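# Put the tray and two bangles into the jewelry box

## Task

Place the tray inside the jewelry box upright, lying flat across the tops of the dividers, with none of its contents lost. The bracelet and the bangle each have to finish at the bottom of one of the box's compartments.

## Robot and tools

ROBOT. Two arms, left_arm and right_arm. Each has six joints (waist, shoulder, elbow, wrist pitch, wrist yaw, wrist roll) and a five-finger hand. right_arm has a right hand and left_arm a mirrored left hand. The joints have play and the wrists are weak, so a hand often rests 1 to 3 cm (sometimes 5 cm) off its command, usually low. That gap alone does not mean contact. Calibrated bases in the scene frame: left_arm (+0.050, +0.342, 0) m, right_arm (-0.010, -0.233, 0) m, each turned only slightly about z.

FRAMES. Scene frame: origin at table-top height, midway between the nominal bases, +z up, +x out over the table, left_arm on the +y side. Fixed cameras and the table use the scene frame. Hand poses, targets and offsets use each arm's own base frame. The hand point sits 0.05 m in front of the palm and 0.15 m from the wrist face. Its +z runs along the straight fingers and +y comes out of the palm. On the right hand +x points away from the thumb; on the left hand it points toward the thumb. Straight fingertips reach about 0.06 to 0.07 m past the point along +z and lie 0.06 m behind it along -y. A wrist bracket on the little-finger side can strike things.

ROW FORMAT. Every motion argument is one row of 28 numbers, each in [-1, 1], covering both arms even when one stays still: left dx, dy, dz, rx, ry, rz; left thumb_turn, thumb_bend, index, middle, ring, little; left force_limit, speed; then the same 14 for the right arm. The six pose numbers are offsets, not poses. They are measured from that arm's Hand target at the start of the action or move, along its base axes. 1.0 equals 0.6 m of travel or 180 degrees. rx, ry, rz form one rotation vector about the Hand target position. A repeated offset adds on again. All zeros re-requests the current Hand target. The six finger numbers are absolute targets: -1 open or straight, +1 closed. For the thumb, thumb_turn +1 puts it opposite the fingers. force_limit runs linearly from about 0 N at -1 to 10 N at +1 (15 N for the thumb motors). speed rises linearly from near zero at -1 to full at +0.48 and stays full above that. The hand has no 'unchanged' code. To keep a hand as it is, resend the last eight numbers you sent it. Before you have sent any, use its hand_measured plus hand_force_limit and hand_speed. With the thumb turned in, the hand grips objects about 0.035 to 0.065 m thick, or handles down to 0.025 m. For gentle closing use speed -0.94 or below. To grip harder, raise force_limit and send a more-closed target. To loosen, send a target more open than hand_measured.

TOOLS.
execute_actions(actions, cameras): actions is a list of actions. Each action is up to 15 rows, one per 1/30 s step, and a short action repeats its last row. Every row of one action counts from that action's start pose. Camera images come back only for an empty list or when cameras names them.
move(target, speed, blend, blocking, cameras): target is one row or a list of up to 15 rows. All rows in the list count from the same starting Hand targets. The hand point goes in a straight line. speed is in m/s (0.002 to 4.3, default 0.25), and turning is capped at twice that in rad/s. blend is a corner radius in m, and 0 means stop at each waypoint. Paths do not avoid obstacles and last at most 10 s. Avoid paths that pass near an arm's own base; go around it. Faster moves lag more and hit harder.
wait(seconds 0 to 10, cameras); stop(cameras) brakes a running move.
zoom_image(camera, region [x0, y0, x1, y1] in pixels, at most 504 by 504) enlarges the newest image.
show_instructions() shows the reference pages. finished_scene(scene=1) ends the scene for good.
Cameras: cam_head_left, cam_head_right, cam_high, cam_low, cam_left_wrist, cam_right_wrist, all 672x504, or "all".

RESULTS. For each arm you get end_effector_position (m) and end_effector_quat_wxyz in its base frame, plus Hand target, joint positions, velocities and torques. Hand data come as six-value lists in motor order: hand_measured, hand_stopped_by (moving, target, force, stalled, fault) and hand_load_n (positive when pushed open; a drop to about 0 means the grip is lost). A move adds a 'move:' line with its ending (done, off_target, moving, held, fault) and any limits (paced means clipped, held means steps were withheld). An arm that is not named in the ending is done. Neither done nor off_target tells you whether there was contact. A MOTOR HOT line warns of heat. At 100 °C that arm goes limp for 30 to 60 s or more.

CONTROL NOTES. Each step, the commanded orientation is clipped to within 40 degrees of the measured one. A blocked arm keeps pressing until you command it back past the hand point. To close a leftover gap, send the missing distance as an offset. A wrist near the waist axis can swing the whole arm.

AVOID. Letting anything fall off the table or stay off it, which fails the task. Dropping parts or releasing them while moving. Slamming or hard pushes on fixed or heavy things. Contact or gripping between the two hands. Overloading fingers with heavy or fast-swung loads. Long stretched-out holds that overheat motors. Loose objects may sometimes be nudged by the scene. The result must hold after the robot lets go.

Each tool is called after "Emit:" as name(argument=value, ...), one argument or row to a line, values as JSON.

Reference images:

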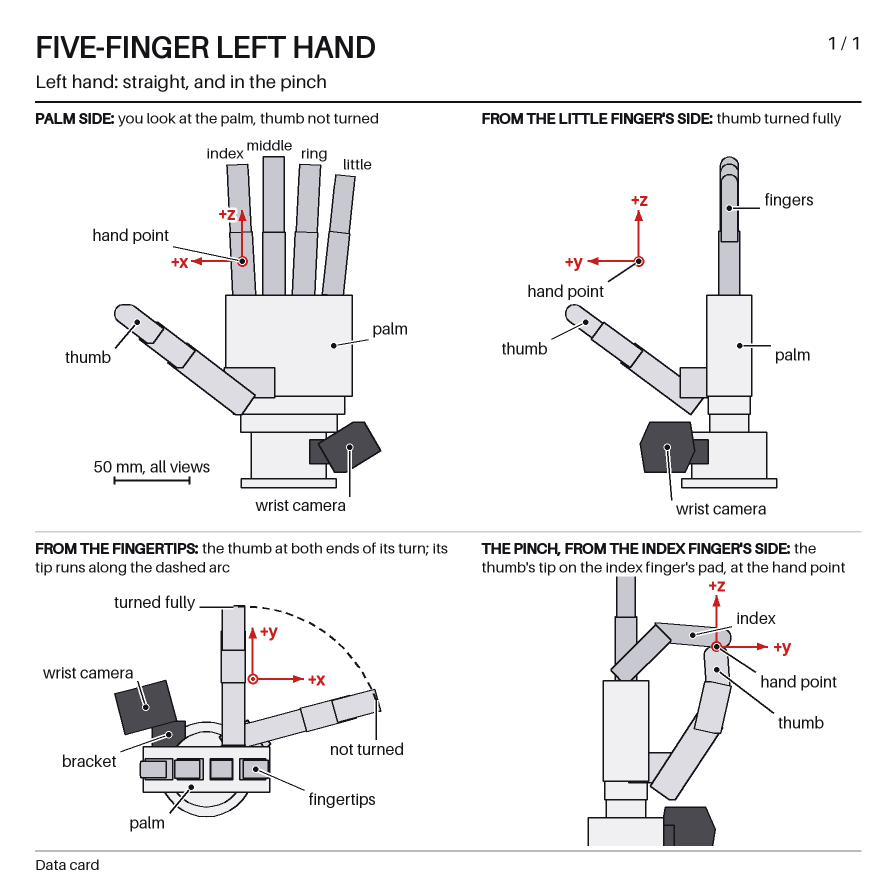

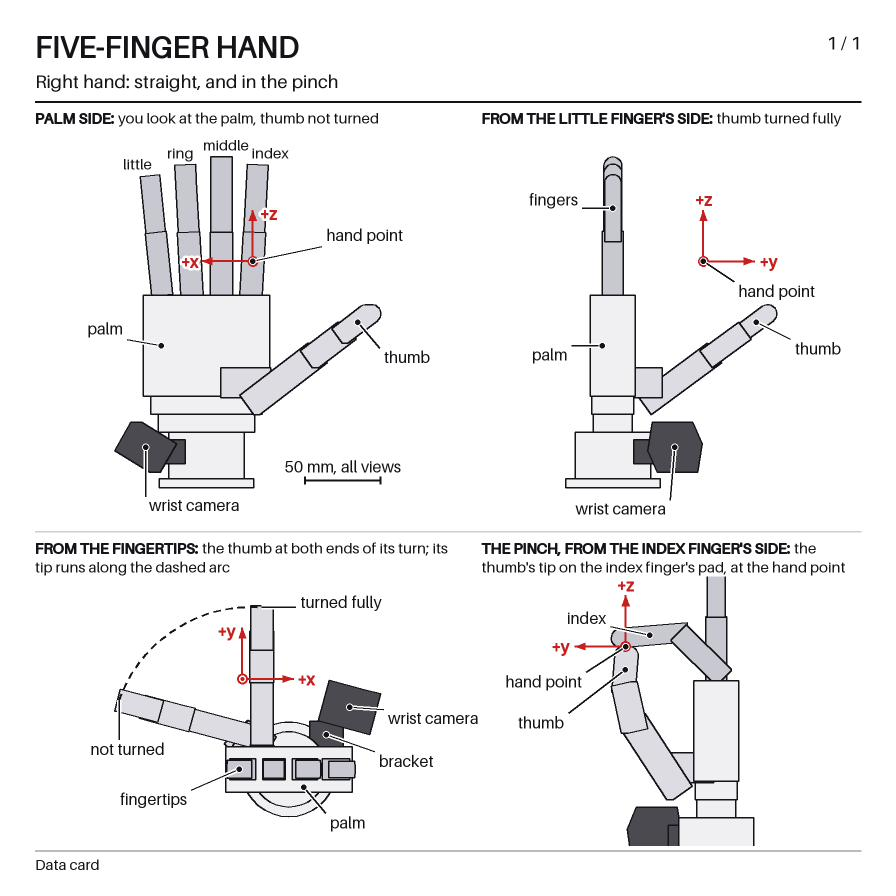

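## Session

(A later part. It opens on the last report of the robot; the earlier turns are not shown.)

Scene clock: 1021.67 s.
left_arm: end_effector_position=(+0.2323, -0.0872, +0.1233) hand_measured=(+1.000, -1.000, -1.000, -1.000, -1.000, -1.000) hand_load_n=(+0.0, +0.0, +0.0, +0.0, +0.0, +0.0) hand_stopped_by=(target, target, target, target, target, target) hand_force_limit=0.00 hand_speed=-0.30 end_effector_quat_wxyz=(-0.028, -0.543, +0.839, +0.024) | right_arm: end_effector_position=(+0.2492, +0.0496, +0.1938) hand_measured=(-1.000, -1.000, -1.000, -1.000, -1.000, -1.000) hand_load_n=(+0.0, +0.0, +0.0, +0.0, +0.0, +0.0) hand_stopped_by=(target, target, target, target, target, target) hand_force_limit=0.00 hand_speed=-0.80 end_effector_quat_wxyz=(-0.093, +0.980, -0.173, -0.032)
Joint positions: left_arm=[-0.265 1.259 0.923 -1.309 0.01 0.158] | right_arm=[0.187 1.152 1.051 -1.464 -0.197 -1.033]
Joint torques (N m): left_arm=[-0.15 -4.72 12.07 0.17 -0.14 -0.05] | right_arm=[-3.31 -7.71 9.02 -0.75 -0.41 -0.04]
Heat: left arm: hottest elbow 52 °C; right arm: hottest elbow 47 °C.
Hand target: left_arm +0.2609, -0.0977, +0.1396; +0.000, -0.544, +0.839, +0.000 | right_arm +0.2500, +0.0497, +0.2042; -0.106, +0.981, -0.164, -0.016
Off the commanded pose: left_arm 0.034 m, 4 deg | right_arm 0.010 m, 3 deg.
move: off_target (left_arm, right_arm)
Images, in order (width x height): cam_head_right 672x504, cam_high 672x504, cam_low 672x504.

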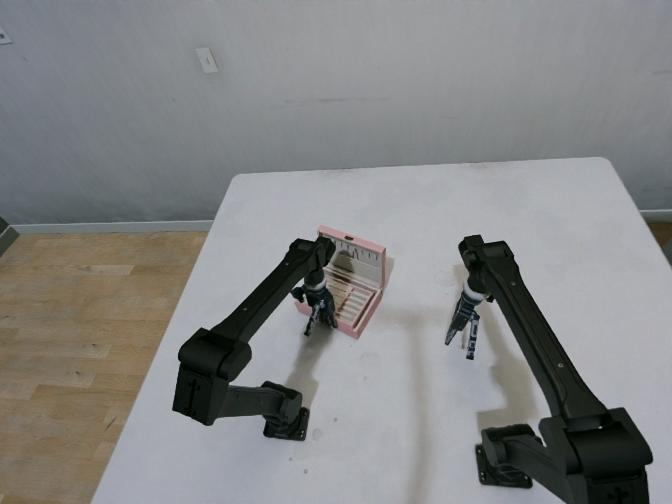

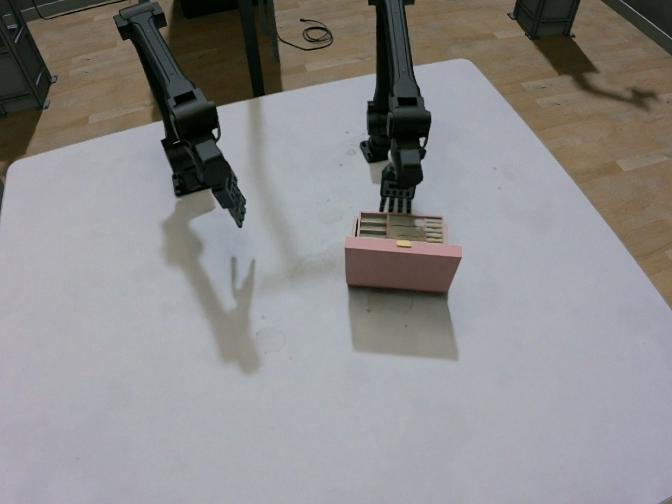

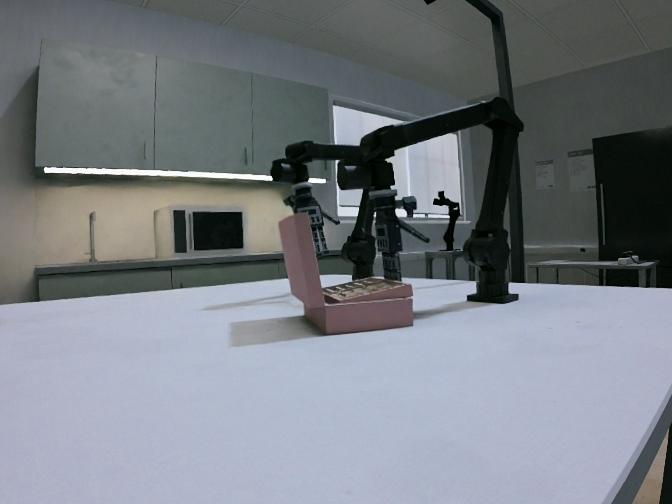

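Emit:
move(
  target=[0.03,-0.0133,0.003,0,0,0,1,-1,-1,-1,-1,-1,0,-0.3,0,0,0,0.0,0,0,-1,-1,-1,-1,-1,-1,0,-0.8],
  speed=0.08,
  cameras=["cam_low","cam_high","cam_head_right"],
)

Emit:
zoom_image(
  camera="cam_low",
  region=[260, 190, 460, 350],
)

Emit:
zoom_image(
  camera="cam_high",
  region=[310, 150, 500, 310],
)

Emit:
zoom_image(
  camera="cam_head_right",
  region=[280, 210, 400, 350],
)

Scene clock: 1033.43 s.
left_arm: end_effector_position=(+0.2468, -0.0918, +0.1236) hand_measured=(+1.000, -1.000, -1.000, -1.000, -1.000, -1.000) hand_load_n=(+0.0, -0.5, +0.0, -3.5, -0.5, +0.0) hand_stopped_by=(target, target, target, target, target, target) hand_force_limit=0.00 hand_speed=-0.30 end_effector_quat_wxyz=(-0.030, -0.542, +0.839, +0.027) | right_arm: end_effector_position=(+0.2492, +0.0496, +0.1938) hand_measured=(-1.000, -1.000, -1.000, -1.000, -1.000, -1.000) hand_load_n=(+0.0, +0.0, +0.0, +0.0, +0.0, +0.0) hand_stopped_by=(target, target, target, target, target, target) hand_force_limit=0.00 hand_speed=-0.80 end_effector_quat_wxyz=(-0.093, +0.980, -0.173, -0.032)
Joint positions: left_arm=[-0.268 1.305 0.963 -1.309 0.008 0.156] | right_arm=[0.187 1.152 1.051 -1.464 -0.197 -1.033]
Joint torques (N m): left_arm=[-0.15 -5.07 12.64 0.16 -0.17 -0.08] | right_arm=[-3.08 -7.47 8.9 -0.92 -0.38 -0.09]
Heat: left arm: hottest elbow 54 °C; right arm: hottest elbow 47 °C.
Hand target: left_arm +0.2789, -0.1057, +0.1414; +0.000, -0.544, +0.839, +0.000 | right_arm +0.2500, +0.0497, +0.2042; -0.106, +0.981, -0.164, -0.016
Off the commanded pose: left_arm 0.039 m, 5 deg | right_arm 0.010 m, 3 deg.
move: off_target (left_arm, right_arm)
Images, in order (width x height): cam_head_right 672x504, cam_high 672x504, cam_low 672x504.

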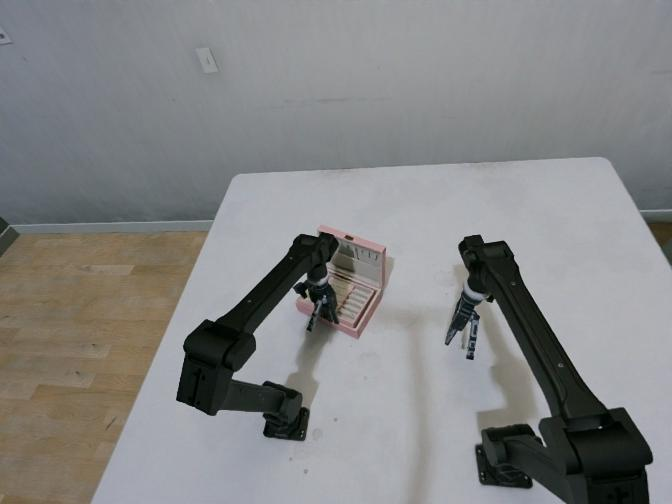

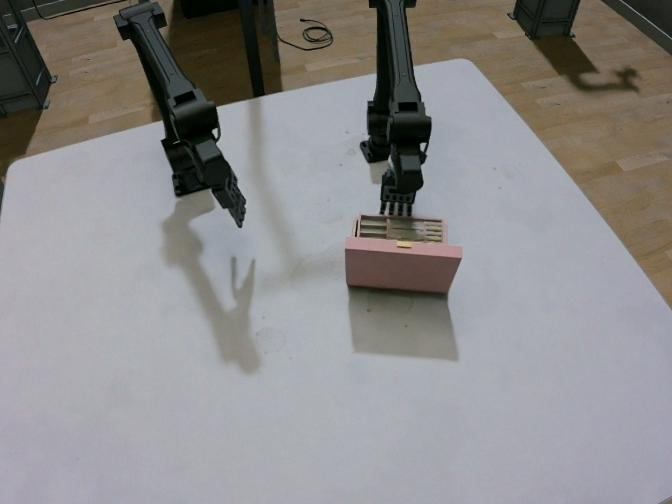

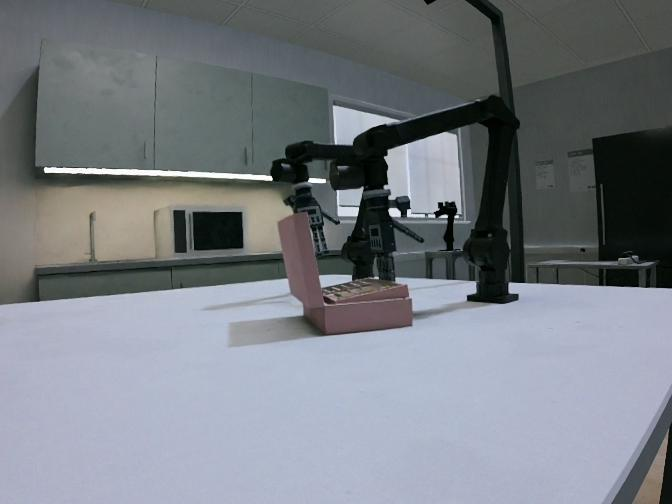

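Scaled by 2.520 from the camera's 672x504 image, which has a finer 960x720 frame.

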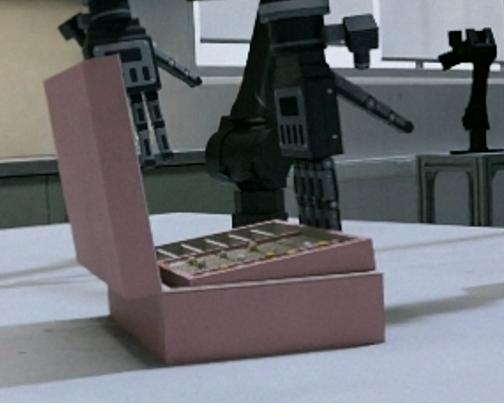

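Scaled by 2.653 from the camera's 672x504 image, which has a finer 960x720 frame.

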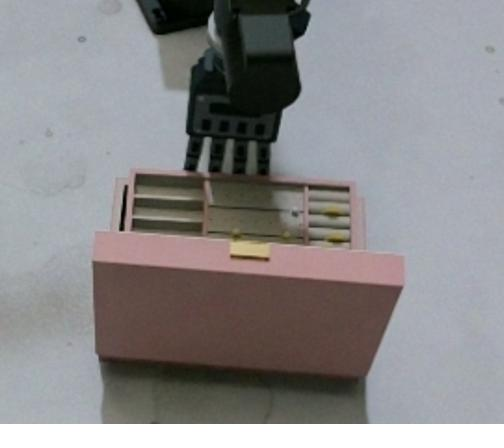

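Scaled by 3.600 from the camera's 672x504 image, which has a finer 960x720 frame.

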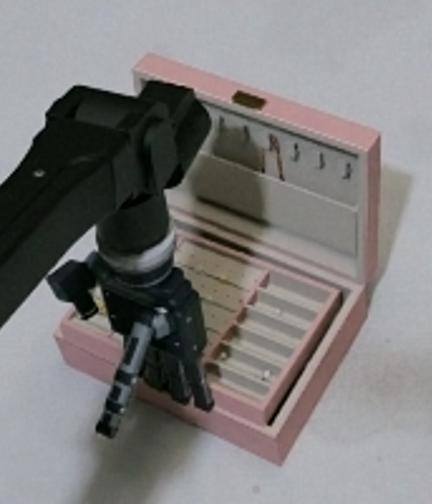

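Emit:
move(
  target=[0.022,-0.0098,0.0,0,0,0,1,-1,-1,-1,-1,-1,0,-0.3,0,0,0,0.0,0,0,-1,-1,-1,-1,-1,-1,0,-0.8],
  speed=0.06,
  cameras=["cam_low","cam_high","cam_head_right"],
)

Emit:
zoom_image(
  camera="cam_low",
  region=[260, 190, 460, 350],
)

Emit:
zoom_image(
  camera="cam_high",
  region=[310, 150, 500, 310],
)

Emit:
zoom_image(
  camera="cam_head_right",
  region=[280, 210, 400, 350],
)

Scene clock: 1042.77 s.
left_arm: end_effector_position=(+0.2592, -0.0973, +0.1237) hand_measured=(+1.000, -1.000, -1.000, -1.000, -1.000, -1.000) hand_load_n=(+0.0, +0.0, +0.0, -3.5, -0.5, +0.0) hand_stopped_by=(target, target, target, target, target, target) hand_force_limit=0.00 hand_speed=-0.30 end_effector_quat_wxyz=(-0.031, -0.542, +0.839, +0.028) | right_arm: end_effector_position=(+0.2492, +0.0496, +0.1938) hand_measured=(-1.000, -1.000, -1.000, -1.000, -1.000, -1.000) hand_load_n=(+0.0, +0.0, +0.0, +0.0, +0.0, +0.0) hand_stopped_by=(target, target, target, target, target, target) hand_force_limit=0.00 hand_speed=-0.80 end_effector_quat_wxyz=(-0.093, +0.980, -0.173, -0.032)
Joint positions: left_arm=[-0.274 1.344 0.998 -1.309 0.008 0.15] | right_arm=[0.187 1.152 1.051 -1.464 -0.197 -1.033]
Joint torques (N m): left_arm=[-0.26 -5.71 12.74 0.31 -0.17 -0.07] | right_arm=[-3.19 -7.94 9.05 -0.8 -0.37 -0.13]
Heat: left arm: hottest elbow 55 °C; right arm: hottest elbow 47 °C.
Hand target: left_arm +0.2921, -0.1116, +0.1414; +0.000, -0.544, +0.839, +0.000 | right_arm +0.2500, +0.0497, +0.2042; -0.106, +0.981, -0.164, -0.016
Off the commanded pose: left_arm 0.040 m, 5 deg | right_arm 0.010 m, 3 deg.
move: off_target (left_arm, right_arm)
Images, in order (width x height): cam_head_right 672x504, cam_high 672x504, cam_low 672x504.

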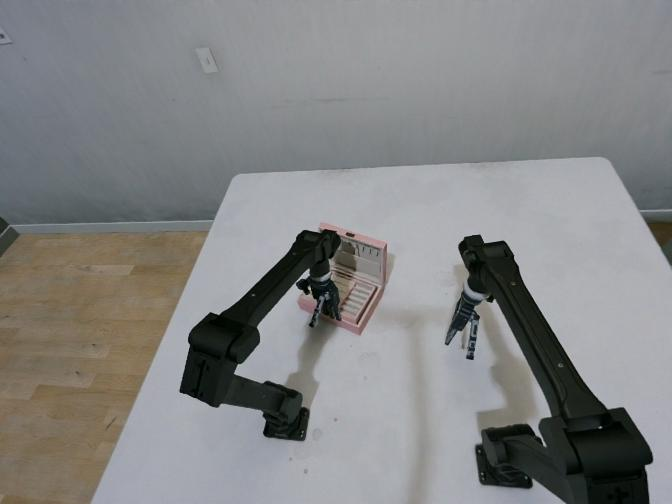

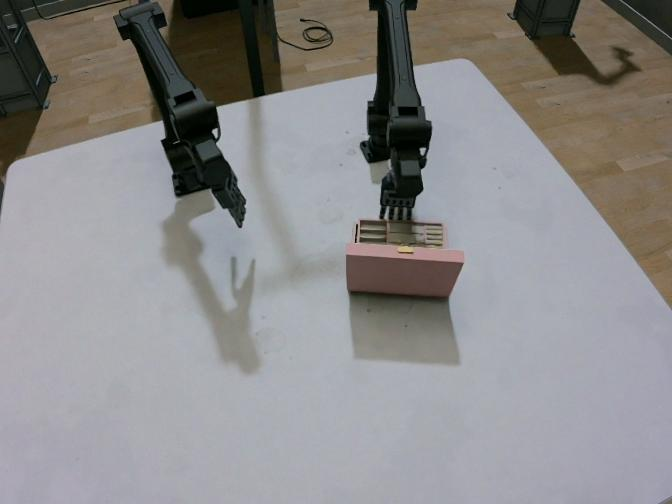

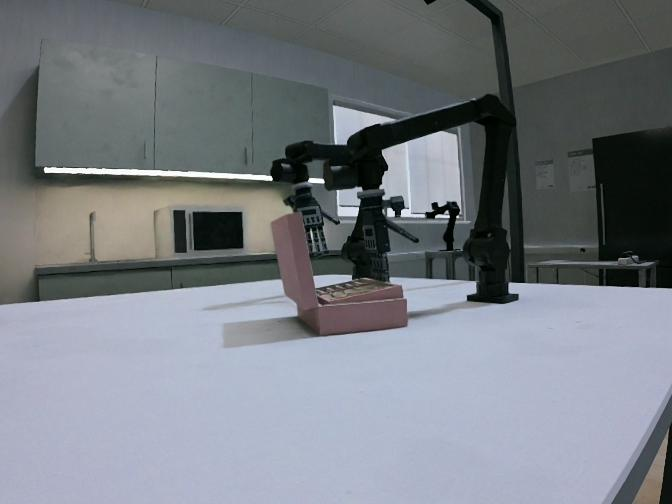

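Scaled by 2.520 from the camera's 672x504 image, which has a finer 960x720 frame.

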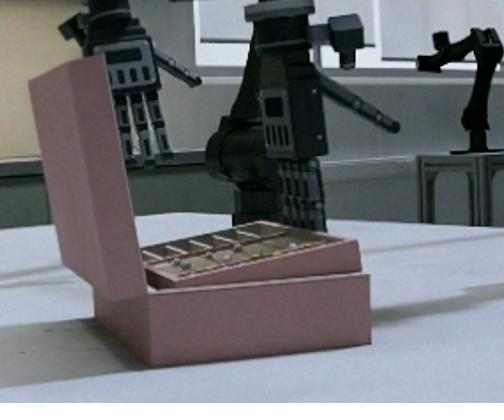

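Scaled by 2.653 from the camera's 672x504 image, which has a finer 960x720 frame.

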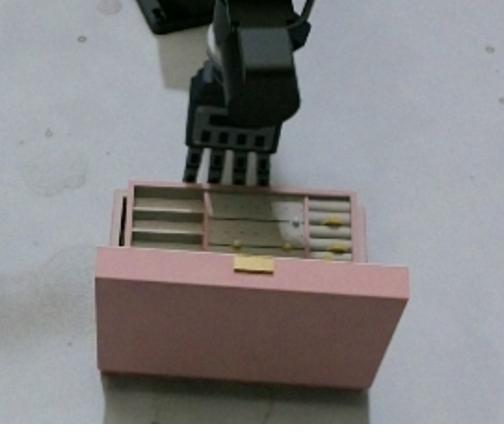

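Scaled by 3.600 from the camera's 672x504 image, which has a finer 960x720 frame.

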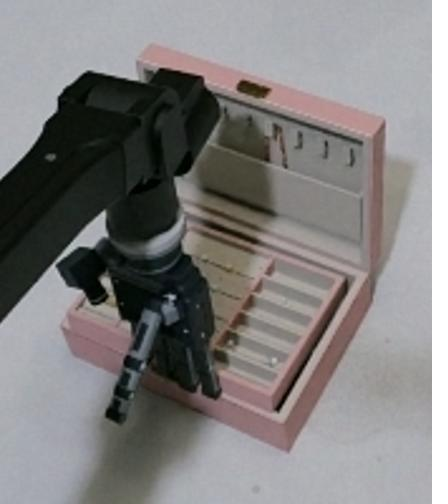

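Emit:
move(
  target=[
    [-0.02,0.01,0.1,0,0,0,1,-1,-1,-1,-1,-1,0,-0.3,0,0,0,0.0,0,0,-1,-1,-1,-1,-1,-1,0,-0.8],
    [0.163,0.17,0.13,0,0,0.5377,1,-1,-1,-1,-1,-1,0,-0.3,0,0,0,0.0,0,0,-1,-1,-1,-1,-1,-1,0,-0.8],
  ],
  speed=0.25,
  cameras=["cam_low","cam_high","cam_head_right","cam_left_wrist"],
)

Emit:
zoom_image(
  camera="cam_low",
  region=[260, 190, 460, 350],
)

Emit:
zoom_image(
  camera="cam_left_wrist",
  region=[40, 10, 500, 430],
)

Emit:
zoom_image(
  camera="cam_head_right",
  region=[280, 210, 400, 350],
)

Scene clock: 1086.33 s.
left_arm: end_effector_position=(+0.3685, -0.0127, +0.1957) hand_measured=(+1.000, -1.000, -1.000, -1.000, -1.000, -1.000) hand_load_n=(+0.0, +0.0, +0.0, +0.0, -0.5, +0.0) hand_stopped_by=(target, target, target, target, target, target) hand_force_limit=0.00 hand_speed=-0.30 end_effector_quat_wxyz=(+0.007, +0.987, -0.159, -0.024) | right_arm: end_effector_position=(+0.2492, +0.0496, +0.1938) hand_measured=(-1.000, -1.000, -1.000, -1.000, -1.000, -1.000) hand_load_n=(+0.0, +0.0, +0.0, +0.0, +0.0, +0.0) hand_stopped_by=(target, target, target, target, target, target) hand_force_limit=0.00 hand_speed=-0.80 end_effector_quat_wxyz=(-0.093, +0.980, -0.173, -0.032)
Joint positions: left_arm=[0.151 1.33 1.196 -1.488 -0.001 -1.1] | right_arm=[0.187 1.152 1.051 -1.464 -0.197 -1.033]
Joint torques (N m): left_arm=[1.55 -6.36 12.62 -0.68 -0.19 -0.05] | right_arm=[-3.19 -7.65 9.1 -0.84 -0.41 -0.1]
Heat: left arm: hottest elbow 61 °C; right arm: hottest elbow 47 °C.
Hand target: left_arm +0.3899, -0.0096, +0.2194; +0.000, +0.989, -0.150, +0.001 | right_arm +0.2500, +0.0497, +0.2042; -0.106, +0.981, -0.164, -0.016
Off the commanded pose: left_arm 0.032 m, 3 deg | right_arm 0.010 m, 3 deg.
move: off_target (left_arm, right_arm)
camera_calibration:
cam_left_wrist: T_world_to_cam=[[0.548318, 0.835519, -0.0354454, -0.182237], [0.730664, -0.458027, 0.506303, -0.379699], [0.40679, -0.303513, -0.861627, 0.130835], [0, 0, 0, 1]] pos_world=[0.324134, 0.0180606, 0.298514]
Images, in order (width x height): cam_head_right 672x504, cam_high 672x504, cam_low 672x504, cam_left_wrist 672x504.

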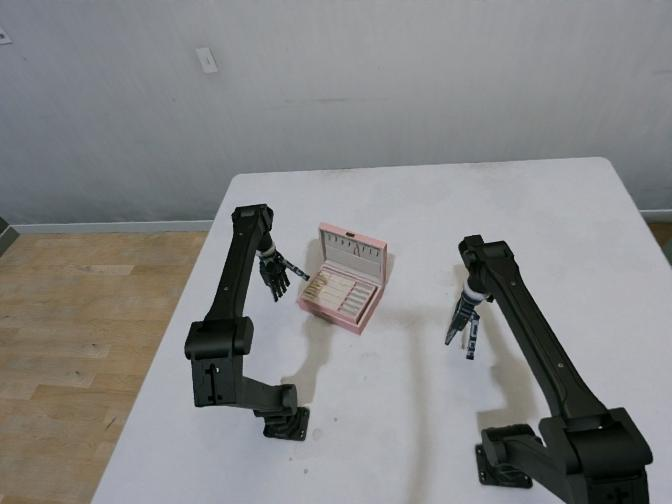

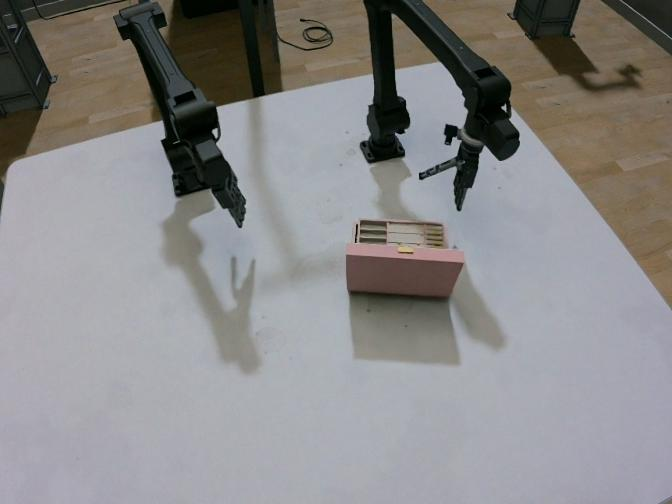

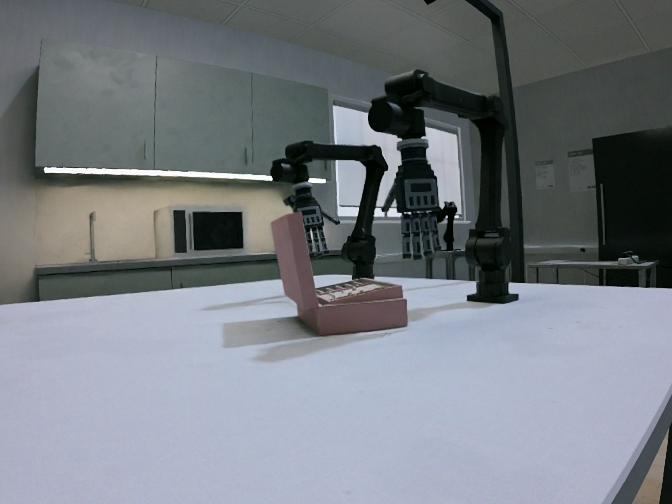

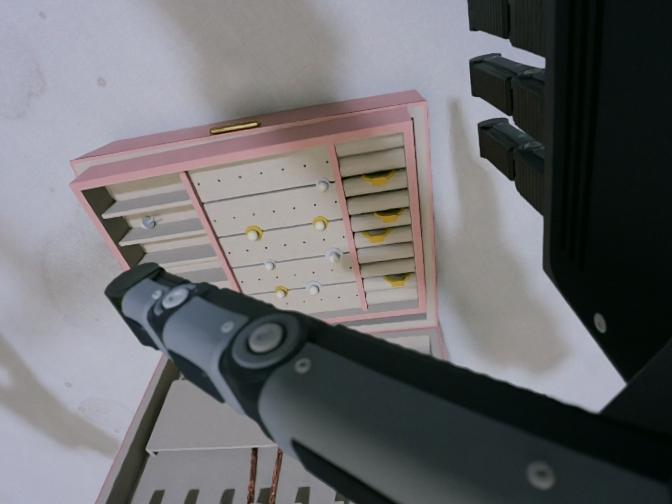

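Scaled by 2.520 from the camera's 672x504 image, which has a finer 960x720 frame.

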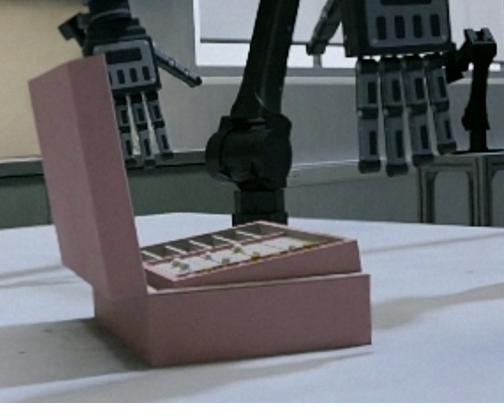

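Scaled by 1.096 from the camera's 672x504 image, which has a finer 960x720 frame.

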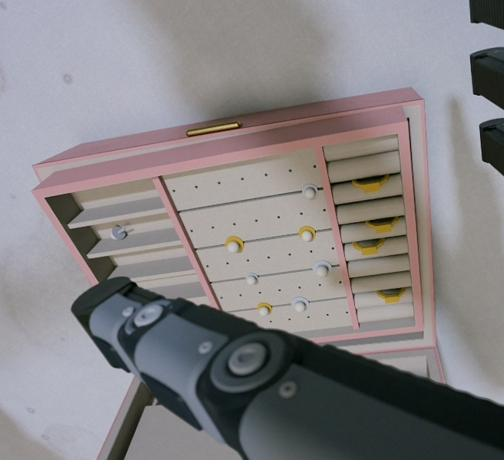

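Scaled by 3.600 from the camera's 672x504 image, which has a finer 960x720 frame.

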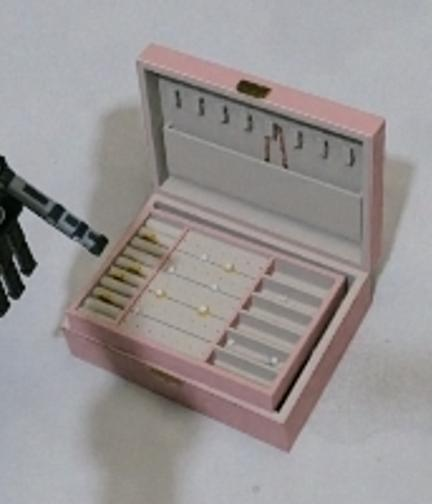

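Emit:
move(
  target=[
    [-0.25,-0.134,-0.02,0,0,-0.5377,1,-1,-1,-1,-1,-1,0,-0.3,0,0,0,0.0,0,0,-1,-1,-1,-1,-1,-1,0,-0.8],
    [-0.175,-0.164,-0.045,0,0,-0.5377,1,-1,-1,-1,-1,-1,0,-0.3,0,0,0,0.0,0,0,-1,-1,-1,-1,-1,-1,0,-0.8],
  ],
  speed=[0.25,0.15],
  cameras=["cam_low","cam_high","cam_head_right"],
)

Emit:
zoom_image(
  camera="cam_low",
  region=[260, 190, 460, 350],
)

Emit:
zoom_image(
  camera="cam_high",
  region=[310, 150, 500, 310],
)

Emit:
zoom_image(
  camera="cam_head_right",
  region=[280, 210, 400, 350],
)

Scene clock: 1121.73 s.
left_arm: end_effector_position=(+0.2585, -0.0974, +0.1732) hand_measured=(+1.000, -1.000, -1.000, -1.000, -1.000, -1.000) hand_load_n=(+0.0, +0.0, +0.0, +0.0, +0.0, +0.0) hand_stopped_by=(target, target, target, target, target, target) hand_force_limit=0.00 hand_speed=-0.30 end_effector_quat_wxyz=(-0.033, -0.552, +0.832, +0.033) | right_arm: end_effector_position=(+0.2492, +0.0496, +0.1938) hand_measured=(-1.000, -1.000, -1.000, -1.000, -1.000, -1.000) hand_load_n=(+0.0, +0.0, +0.0, -0.5, +0.0, +0.0) hand_stopped_by=(target, target, target, target, target, target) hand_force_limit=0.00 hand_speed=-0.80 end_effector_quat_wxyz=(-0.093, +0.980, -0.173, -0.032)
Joint positions: left_arm=[-0.271 1.31 1.099 -1.453 0.007 0.129] | right_arm=[0.187 1.152 1.051 -1.464 -0.197 -1.033]
Joint torques (N m): left_arm=[-0.09 -6.53 12.14 0.36 -0.08 0.11] | right_arm=[-2.73 -8.12 9.17 -0.81 -0.41 -0.11]
Heat: left arm: hottest elbow 62 °C; right arm: hottest elbow 46 °C.
Hand target: left_arm +0.2849, -0.1080, +0.1924; +0.000, -0.544, +0.839, +0.000 | right_arm +0.2500, +0.0497, +0.2042; -0.106, +0.981, -0.164, -0.016
Off the commanded pose: left_arm 0.034 m, 5 deg | right_arm 0.010 m, 3 deg.
move: off_target (left_arm, right_arm)
Images, in order (width x height): cam_head_right 672x504, cam_high 672x504, cam_low 672x504.

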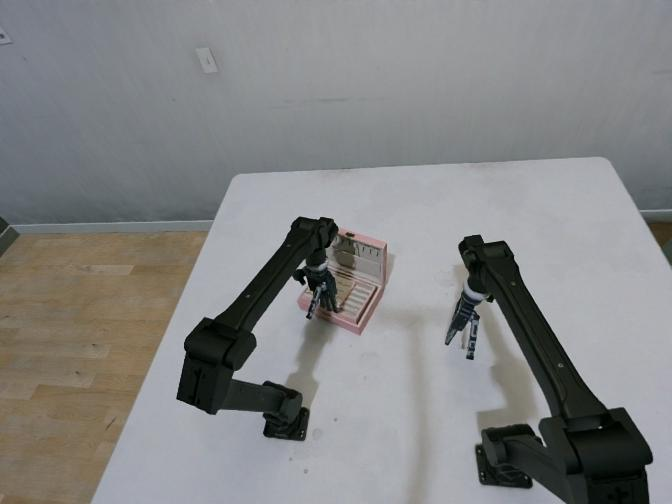

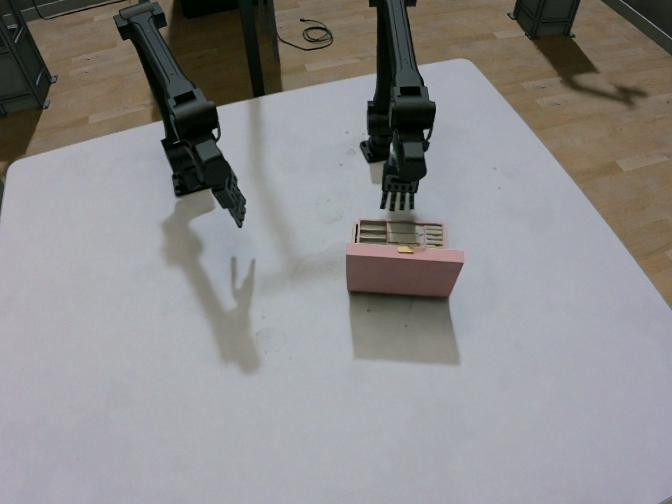

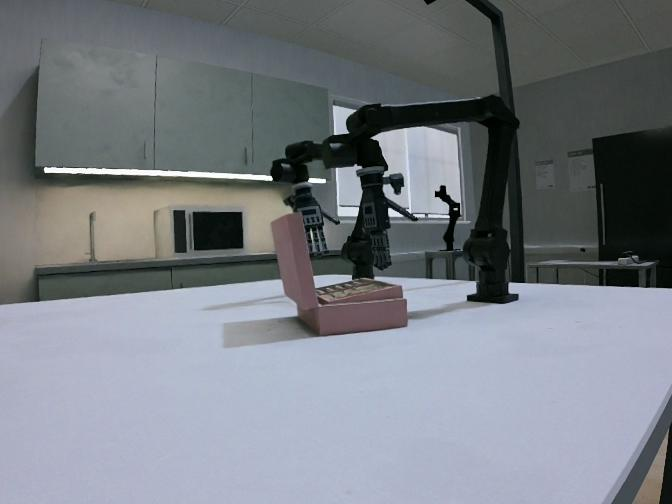

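Scaled by 2.520 from the camera's 672x504 image, which has a finer 960x720 frame.

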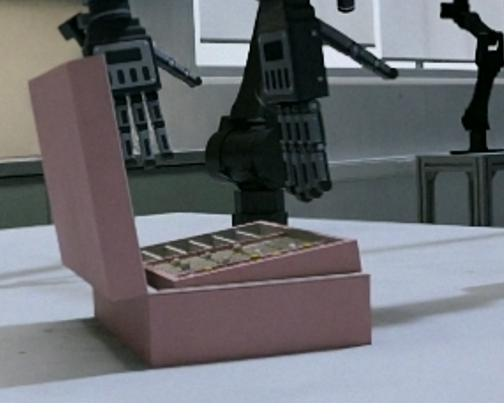

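Scaled by 2.653 from the camera's 672x504 image, which has a finer 960x720 frame.

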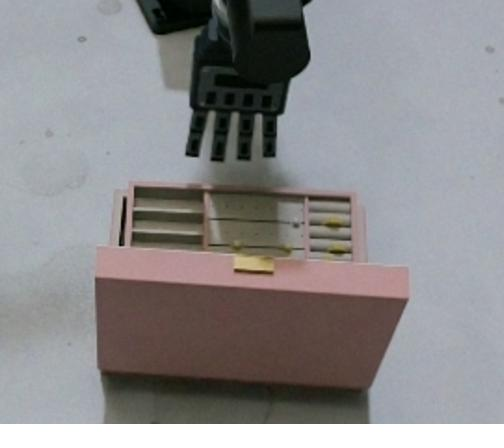

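Scaled by 3.600 from the camera's 672x504 image, which has a finer 960x720 frame.

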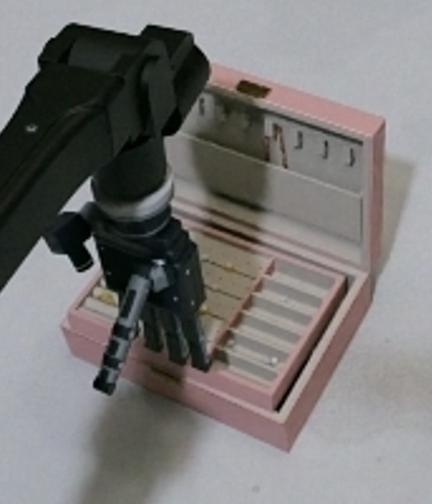

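Emit:
move(
  target=[0.0217,-0.0092,-0.042,0,0,0,1,-1,-1,-1,-1,-1,0,-0.3,0,0,0,0.0,0,0,-1,-1,-1,-1,-1,-1,0,-0.8],
  speed=[0.06],
  cameras=["cam_low","cam_high","cam_head_right"],
)

Emit:
zoom_image(
  camera="cam_low",
  region=[260, 190, 460, 350],
)

Emit:
zoom_image(
  camera="cam_high",
  region=[310, 150, 500, 310],
)

Emit:
zoom_image(
  camera="cam_head_right",
  region=[280, 210, 400, 350],
)

Scene clock: 1131.87 s.
left_arm: end_effector_position=(+0.2769, -0.1039, +0.1564) hand_measured=(+1.000, -1.000, -1.000, -1.000, -1.000, -1.000) hand_load_n=(+0.0, +0.0, +0.0, +0.0, +0.0, +0.0) hand_stopped_by=(target, target, target, target, target, target) hand_force_limit=0.00 hand_speed=-0.30 end_effector_quat_wxyz=(-0.024, -0.550, +0.834, +0.022) | right_arm: end_effector_position=(+0.2492, +0.0496, +0.1938) hand_measured=(-1.000, -1.000, -1.000, -1.000, -1.000, -1.000) hand_load_n=(-0.5, +0.0, +0.0, +0.5, +0.5, +0.0) hand_stopped_by=(target, target, target, target, target, target) hand_force_limit=0.00 hand_speed=-0.80 end_effector_quat_wxyz=(-0.093, +0.980, -0.173, -0.032)
Joint positions: left_arm=[-0.276 1.351 1.099 -1.384 0.007 0.129] | right_arm=[0.187 1.152 1.051 -1.464 -0.197 -1.033]
Joint torques (N m): left_arm=[0.26 -6.77 10.52 0.47 -0.11 0.04] | right_arm=[-3.14 -7.94 9.11 -0.8 -0.4 -0.01]
Heat: left arm: hottest elbow 62 °C; right arm: hottest elbow 46 °C.
Hand target: left_arm +0.2979, -0.1135, +0.1672; +0.000, -0.544, +0.839, +0.000 | right_arm +0.2500, +0.0497, +0.2042; -0.106, +0.981, -0.164, -0.016
Off the commanded pose: left_arm 0.025 m, 4 deg | right_arm 0.010 m, 3 deg.
move: off_target (left_arm, right_arm)
Images, in order (width x height): cam_head_right 672x504, cam_high 672x504, cam_low 672x504.

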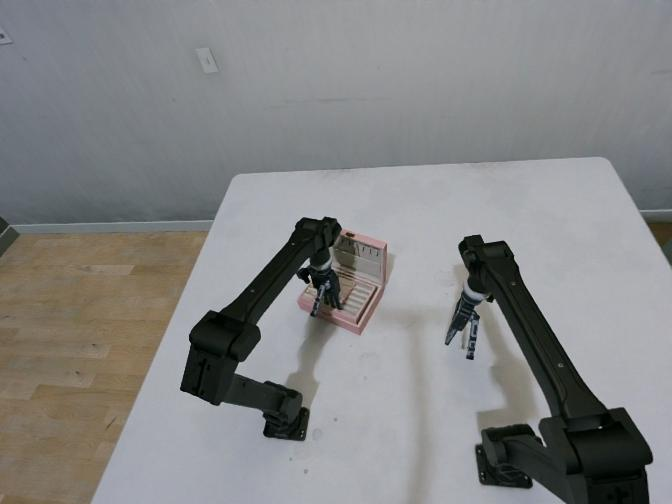

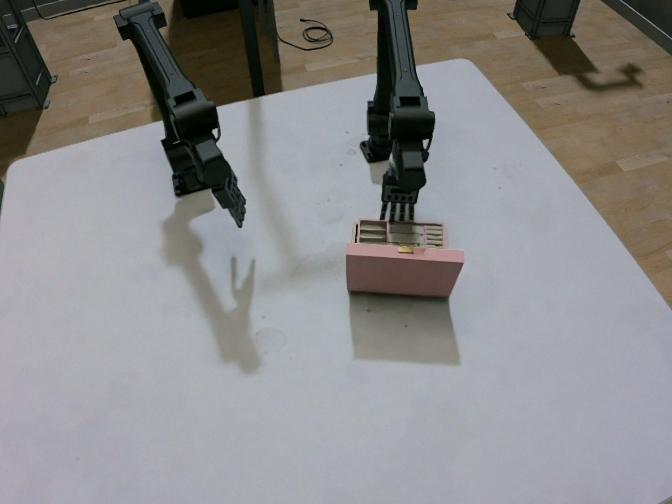

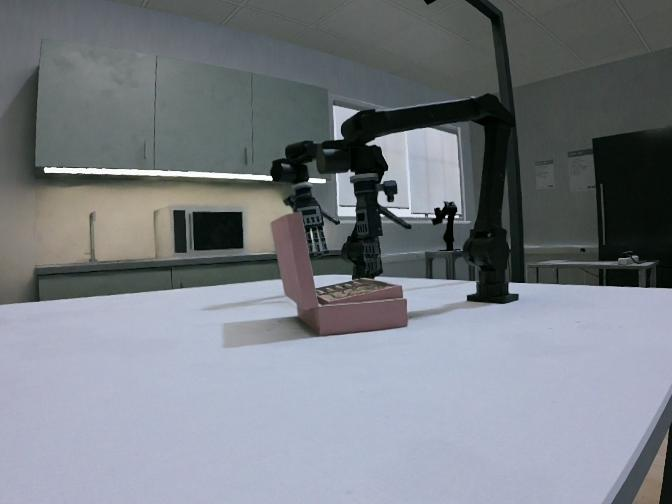

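Scaled by 2.520 from the camera's 672x504 image, which has a finer 960x720 frame.

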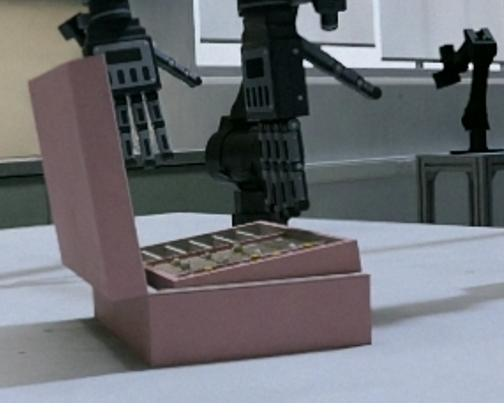

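Scaled by 2.653 from the camera's 672x504 image, which has a finer 960x720 frame.

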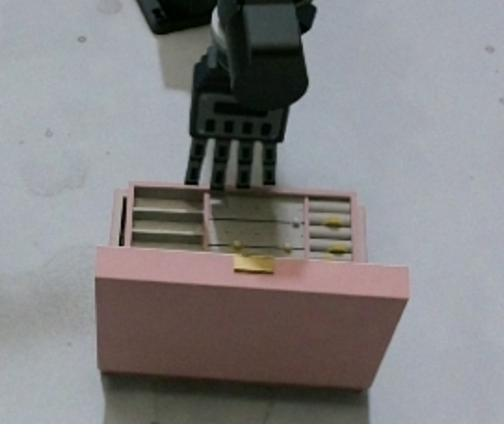

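Scaled by 3.600 from the camera's 672x504 image, which has a finer 960x720 frame.

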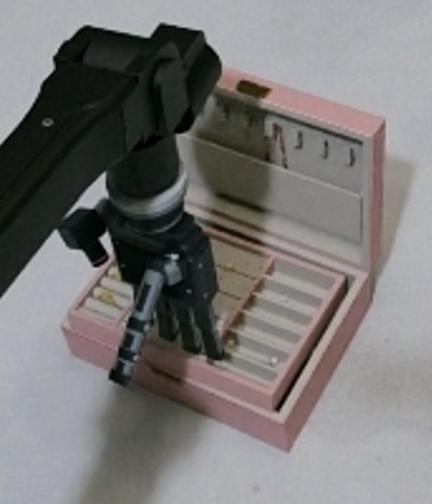

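Emit:
move(
  target=[-0.02,0.008,-0.025,0,0,0,1,-1,-1,-1,-1,-1,0,-0.3,0,0,0,0.0,0,0,-1,-1,-1,-1,-1,-1,0,-0.8],
  speed=[0.05],
  cameras=["cam_low","cam_high","cam_head_right"],
)

Emit:
zoom_image(
  camera="cam_low",
  region=[260, 190, 460, 350],
)

Emit:
zoom_image(
  camera="cam_high",
  region=[310, 150, 500, 310],
)

Emit:
zoom_image(
  camera="cam_head_right",
  region=[280, 210, 400, 350],
)

Scene clock: 1146.53 s.
left_arm: end_effector_position=(+0.2823, -0.1054, +0.1499) hand_measured=(+1.000, -1.000, -1.000, -1.000, -1.000, -1.000) hand_load_n=(+0.0, +0.0, +0.0, +0.0, +0.0, +0.0) hand_stopped_by=(target, target, target, target, target, target) hand_force_limit=0.00 hand_speed=-0.30 end_effector_quat_wxyz=(-0.015, -0.551, +0.835, +0.013) | right_arm: end_effector_position=(+0.2492, +0.0496, +0.1938) hand_measured=(-1.000, -1.000, -1.000, -1.000, -1.000, -1.000) hand_load_n=(+0.0, +0.0, +0.0, +0.0, +0.0, +0.0) hand_stopped_by=(target, target, target, target, target, target) hand_force_limit=0.00 hand_speed=-0.80 end_effector_quat_wxyz=(-0.093, +0.980, -0.173, -0.032)
Joint positions: left_arm=[-0.276 1.351 1.087 -1.345 0.007 0.129] | right_arm=[0.187 1.152 1.051 -1.464 -0.197 -1.033]
Joint torques (N m): left_arm=[0.32 -8.23 6.68 0.61 -0.11 0.08] | right_arm=[-3.43 -7.94 8.88 -0.64 -0.38 -0.03]
Heat: left arm: hottest elbow 61 °C; right arm: hottest elbow 46 °C.
Hand target: left_arm +0.2859, -0.1087, +0.1522; +0.000, -0.544, +0.839, +0.000 | right_arm +0.2500, +0.0497, +0.2042; -0.106, +0.981, -0.164, -0.016
Off the commanded pose: left_arm 0.005 m, 2 deg | right_arm 0.010 m, 3 deg.
move: off_target (right_arm)
Images, in order (width x height): cam_head_right 672x504, cam_high 672x504, cam_low 672x504.

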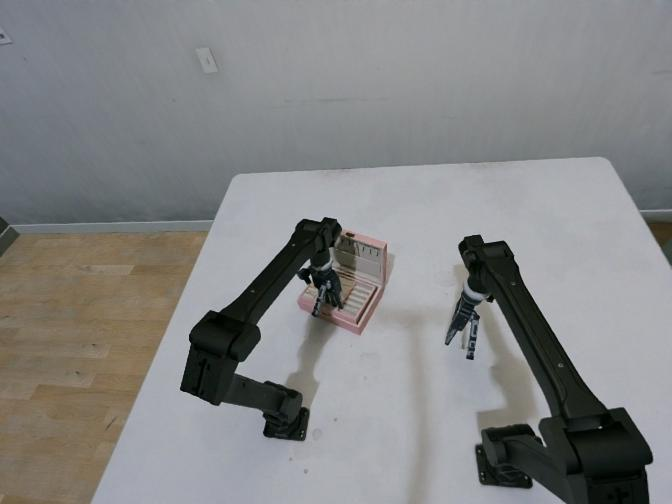

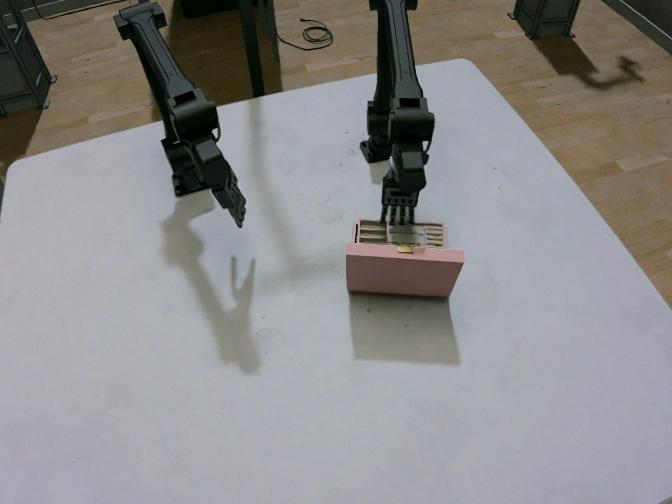

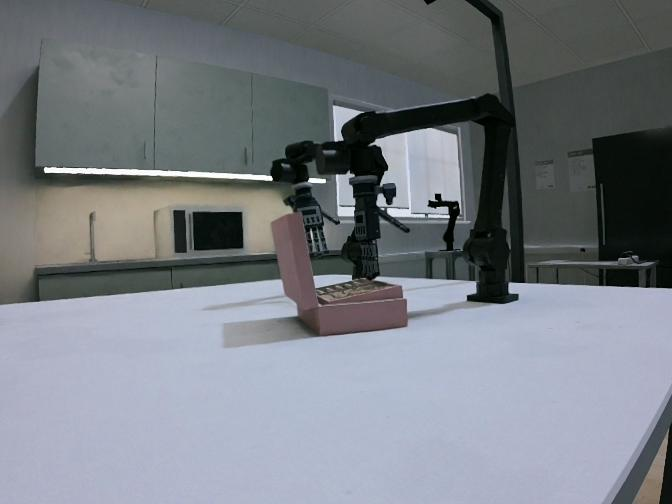

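Scaled by 2.520 from the camera's 672x504 image, which has a finer 960x720 frame.

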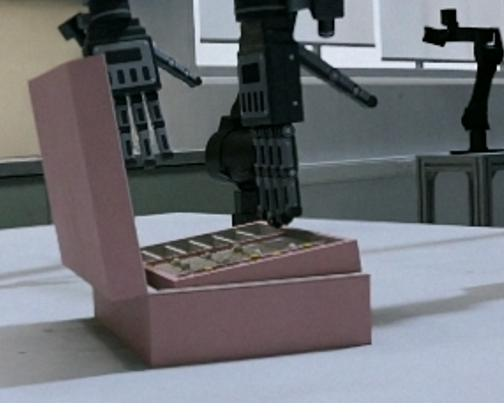

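Scaled by 2.653 from the camera's 672x504 image, which has a finer 960x720 frame.

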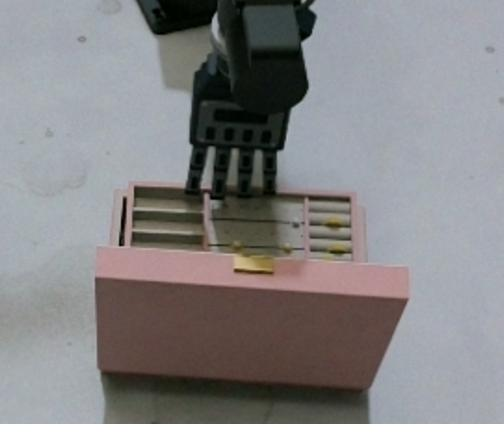

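Scaled by 3.600 from the camera's 672x504 image, which has a finer 960x720 frame.

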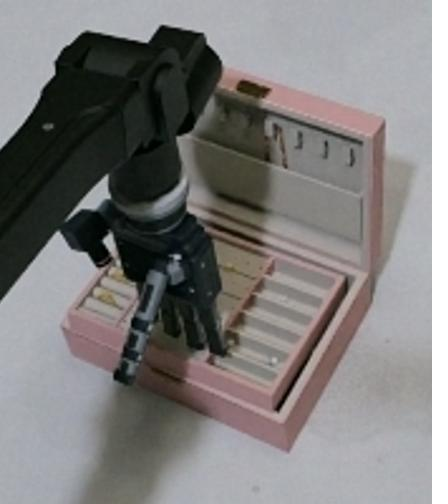

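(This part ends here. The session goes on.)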